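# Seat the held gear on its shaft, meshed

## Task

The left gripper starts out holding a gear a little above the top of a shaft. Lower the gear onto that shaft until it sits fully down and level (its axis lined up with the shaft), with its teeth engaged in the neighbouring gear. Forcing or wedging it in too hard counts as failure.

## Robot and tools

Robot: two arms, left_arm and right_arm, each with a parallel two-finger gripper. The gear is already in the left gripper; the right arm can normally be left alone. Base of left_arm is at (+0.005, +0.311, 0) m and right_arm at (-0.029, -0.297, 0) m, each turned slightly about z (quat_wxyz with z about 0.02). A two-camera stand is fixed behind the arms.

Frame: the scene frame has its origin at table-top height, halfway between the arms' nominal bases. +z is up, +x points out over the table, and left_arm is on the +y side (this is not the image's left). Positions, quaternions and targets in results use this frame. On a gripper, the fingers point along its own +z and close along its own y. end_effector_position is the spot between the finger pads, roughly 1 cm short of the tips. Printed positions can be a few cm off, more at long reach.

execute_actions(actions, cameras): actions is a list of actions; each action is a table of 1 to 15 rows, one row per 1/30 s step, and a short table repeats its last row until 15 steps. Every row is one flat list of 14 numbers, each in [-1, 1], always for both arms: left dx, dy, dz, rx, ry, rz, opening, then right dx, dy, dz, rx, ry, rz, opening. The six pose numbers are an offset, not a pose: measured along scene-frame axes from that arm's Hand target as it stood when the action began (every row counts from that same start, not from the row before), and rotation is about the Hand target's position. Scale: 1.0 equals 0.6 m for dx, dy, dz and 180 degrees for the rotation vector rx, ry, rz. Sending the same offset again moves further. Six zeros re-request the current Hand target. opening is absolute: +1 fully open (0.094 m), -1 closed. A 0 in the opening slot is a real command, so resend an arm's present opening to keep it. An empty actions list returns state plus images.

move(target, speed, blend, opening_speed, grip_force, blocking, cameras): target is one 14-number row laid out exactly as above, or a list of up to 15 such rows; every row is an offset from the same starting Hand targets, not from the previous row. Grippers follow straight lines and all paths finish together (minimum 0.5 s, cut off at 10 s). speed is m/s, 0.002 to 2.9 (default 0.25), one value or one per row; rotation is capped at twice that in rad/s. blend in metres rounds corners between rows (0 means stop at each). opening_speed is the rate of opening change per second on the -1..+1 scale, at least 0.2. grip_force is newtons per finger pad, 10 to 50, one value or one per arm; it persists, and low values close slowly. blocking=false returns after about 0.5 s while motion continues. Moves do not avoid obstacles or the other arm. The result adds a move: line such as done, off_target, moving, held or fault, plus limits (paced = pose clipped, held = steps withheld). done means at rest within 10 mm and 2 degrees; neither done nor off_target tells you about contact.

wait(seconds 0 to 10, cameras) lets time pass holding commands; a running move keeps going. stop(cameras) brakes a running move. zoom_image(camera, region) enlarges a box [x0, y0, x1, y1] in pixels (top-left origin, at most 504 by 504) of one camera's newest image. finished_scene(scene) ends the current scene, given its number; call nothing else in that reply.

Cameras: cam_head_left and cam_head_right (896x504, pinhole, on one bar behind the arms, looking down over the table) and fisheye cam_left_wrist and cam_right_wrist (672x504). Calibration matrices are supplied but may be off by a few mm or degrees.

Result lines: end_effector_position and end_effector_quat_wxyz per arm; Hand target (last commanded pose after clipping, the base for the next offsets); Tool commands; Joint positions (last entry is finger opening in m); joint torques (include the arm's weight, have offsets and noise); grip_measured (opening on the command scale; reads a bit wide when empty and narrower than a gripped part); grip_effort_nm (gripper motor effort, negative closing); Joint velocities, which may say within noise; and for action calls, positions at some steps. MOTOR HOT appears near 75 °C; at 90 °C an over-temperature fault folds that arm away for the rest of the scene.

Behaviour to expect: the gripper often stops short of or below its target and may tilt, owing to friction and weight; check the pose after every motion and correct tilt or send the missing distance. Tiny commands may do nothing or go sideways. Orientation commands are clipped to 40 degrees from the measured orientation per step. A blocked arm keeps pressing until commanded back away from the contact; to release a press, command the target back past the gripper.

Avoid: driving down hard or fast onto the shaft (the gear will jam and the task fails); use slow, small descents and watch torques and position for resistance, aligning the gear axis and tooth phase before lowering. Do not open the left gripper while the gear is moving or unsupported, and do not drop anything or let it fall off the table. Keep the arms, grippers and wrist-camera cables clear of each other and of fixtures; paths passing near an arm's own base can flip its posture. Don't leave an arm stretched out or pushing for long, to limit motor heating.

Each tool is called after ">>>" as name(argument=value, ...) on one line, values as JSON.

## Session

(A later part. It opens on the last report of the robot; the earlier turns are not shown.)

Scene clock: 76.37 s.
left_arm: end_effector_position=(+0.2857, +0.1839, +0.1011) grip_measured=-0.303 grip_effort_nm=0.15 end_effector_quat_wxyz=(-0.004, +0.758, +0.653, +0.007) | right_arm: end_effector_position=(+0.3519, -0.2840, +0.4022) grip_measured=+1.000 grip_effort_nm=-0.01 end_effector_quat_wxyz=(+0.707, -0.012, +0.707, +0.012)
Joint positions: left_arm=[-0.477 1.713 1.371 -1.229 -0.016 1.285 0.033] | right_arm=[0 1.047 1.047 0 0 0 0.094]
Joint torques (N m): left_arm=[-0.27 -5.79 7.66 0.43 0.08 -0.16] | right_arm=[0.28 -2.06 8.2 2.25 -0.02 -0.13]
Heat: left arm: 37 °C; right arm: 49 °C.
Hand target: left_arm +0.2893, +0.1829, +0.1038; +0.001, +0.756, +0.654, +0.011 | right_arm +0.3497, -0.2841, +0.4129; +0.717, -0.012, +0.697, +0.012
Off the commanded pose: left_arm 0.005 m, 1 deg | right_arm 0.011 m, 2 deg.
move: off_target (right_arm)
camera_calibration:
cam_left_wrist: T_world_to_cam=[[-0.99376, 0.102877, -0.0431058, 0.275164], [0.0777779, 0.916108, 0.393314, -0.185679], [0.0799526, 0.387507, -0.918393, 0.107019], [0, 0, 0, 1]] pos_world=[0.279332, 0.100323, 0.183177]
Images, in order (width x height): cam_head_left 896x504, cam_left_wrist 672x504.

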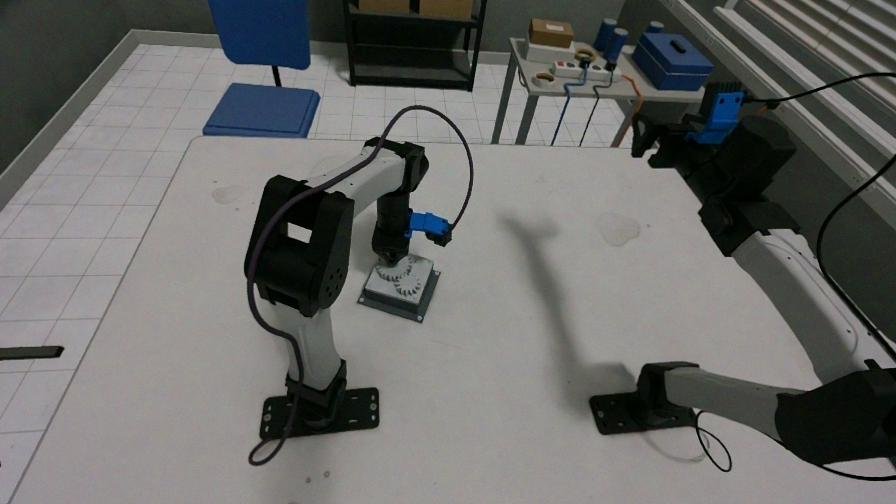

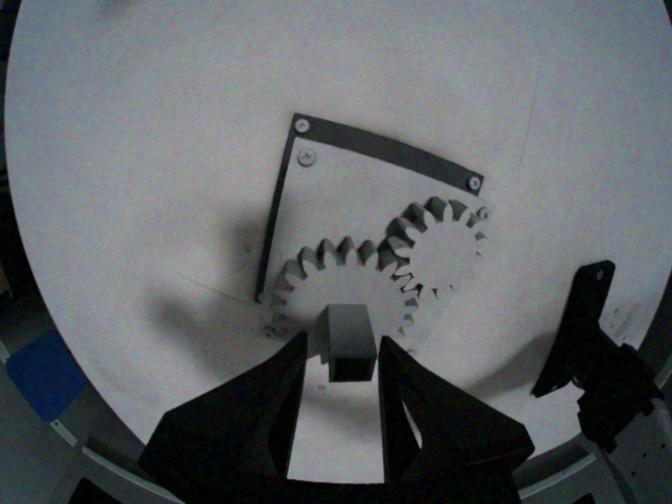

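>>> move(target=[[0,0,0,0,0,0,0.2,0,0,0,0,0,0,1],[0,0,0.06,0,0,0,0.2,0,0,0,0,0,0,1]], speed=0.15, cameras=["cam_head_left","cam_head_right","cam_left_wrist"])

>>> zoom_image(camera="cam_head_left", region=[365, 235, 435, 305])

>>> zoom_image(camera="cam_left_wrist", region=[240, 190, 500, 400])

>>> zoom_image(camera="cam_head_right", region=[350, 235, 420, 305])

Scene clock: 79.20 s.
left_arm: end_effector_position=(+0.2854, +0.1841, +0.1317) grip_measured=+0.197 grip_effort_nm=0.15 end_effector_quat_wxyz=(-0.007, +0.758, +0.653, +0.006) | right_arm: end_effector_position=(+0.3519, -0.2840, +0.4022) grip_measured=+1.000 grip_effort_nm=-0.01 end_effector_quat_wxyz=(+0.707, -0.012, +0.707, +0.012)
Joint positions: left_arm=[-0.477 1.713 1.492 -1.357 -0.017 1.285 0.056] | right_arm=[0 1.047 1.047 0 0 0 0.094]
Joint torques (N m): left_arm=[-0.28 -6.08 9.35 0.26 0.08 -0.16] | right_arm=[0.5 -2.17 8.2 2.2 -0.1 -0.14]
Heat: left arm: 37 °C; right arm: 49 °C.
Hand target: left_arm +0.2893, +0.1829, +0.1398; +0.001, +0.756, +0.654, +0.011 | right_arm +0.3497, -0.2841, +0.4129; +0.717, -0.012, +0.697, +0.012
Off the commanded pose: left_arm 0.009 m, 1 deg | right_arm 0.011 m, 2 deg.
move: off_target (right_arm)
camera_calibration:
cam_left_wrist: T_world_to_cam=[[-0.99399, 0.102994, -0.0370866, 0.275449], [0.0800379, 0.914909, 0.395646, -0.198609], [0.07468, 0.3903, -0.917654, 0.135852], [0, 0, 0, 1]] pos_world=[0.279545, 0.100317, 0.21346]
Images, in order (width x height): cam_head_left 896x504, cam_head_right 896x504, cam_left_wrist 672x504.

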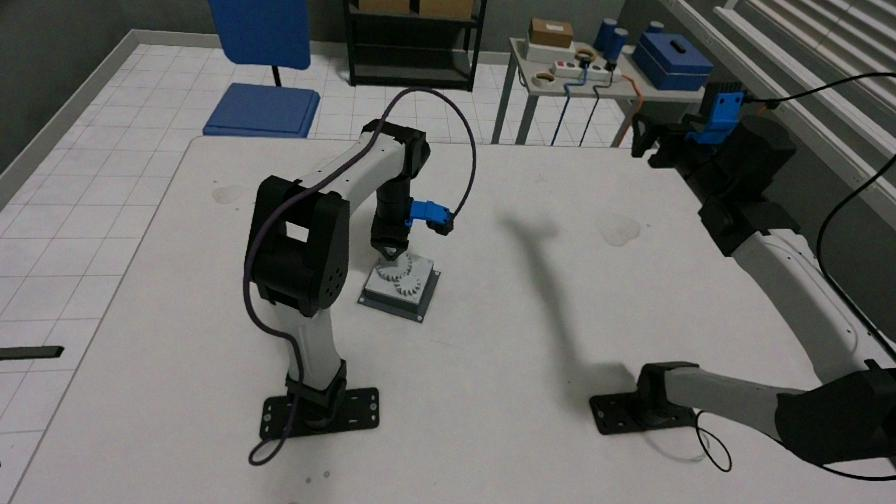

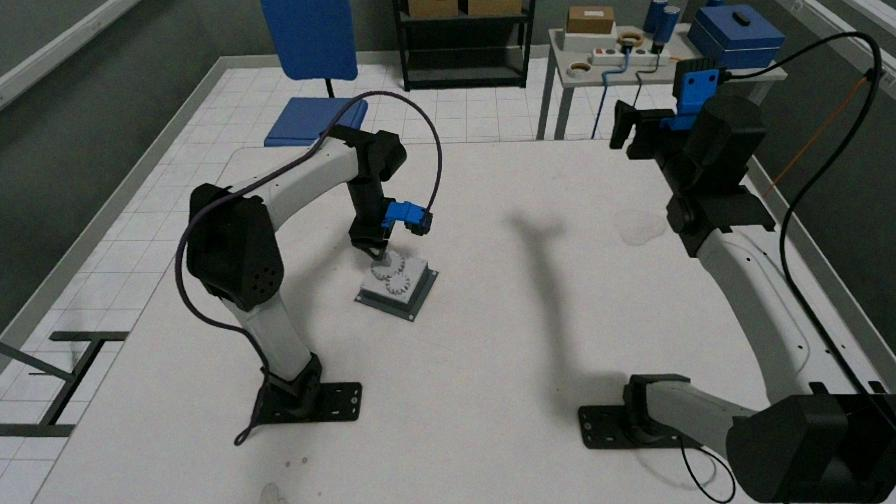

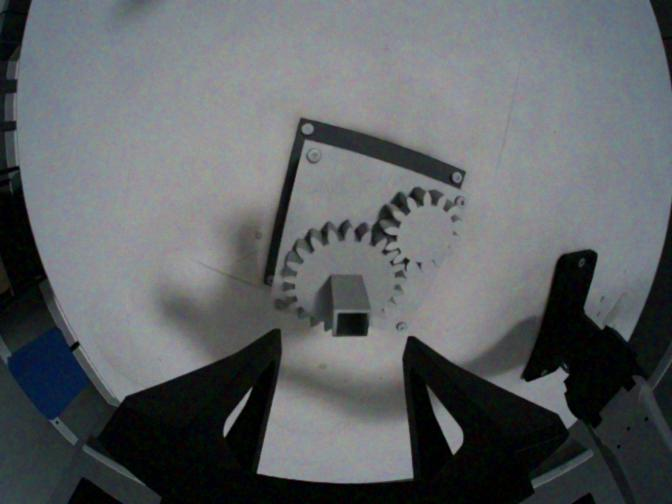

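Scaled by 7.200 from the camera's 896x504 image, which has a finer 1280x720 frame.

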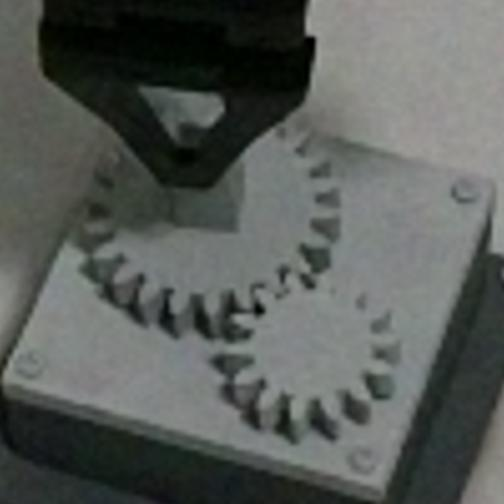

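Scaled by 1.938 from the camera's 672x504 image, which has a finer 960x720 frame.

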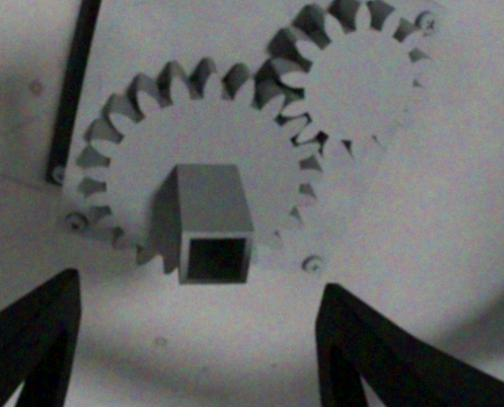

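Scaled by 7.200 from the camera's 896x504 image, which has a finer 1280x720 frame.

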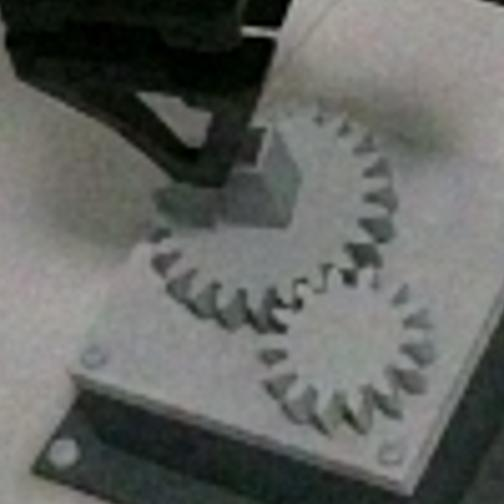

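>>> finished_scene(scene=2)

The scene is finished: the task was done.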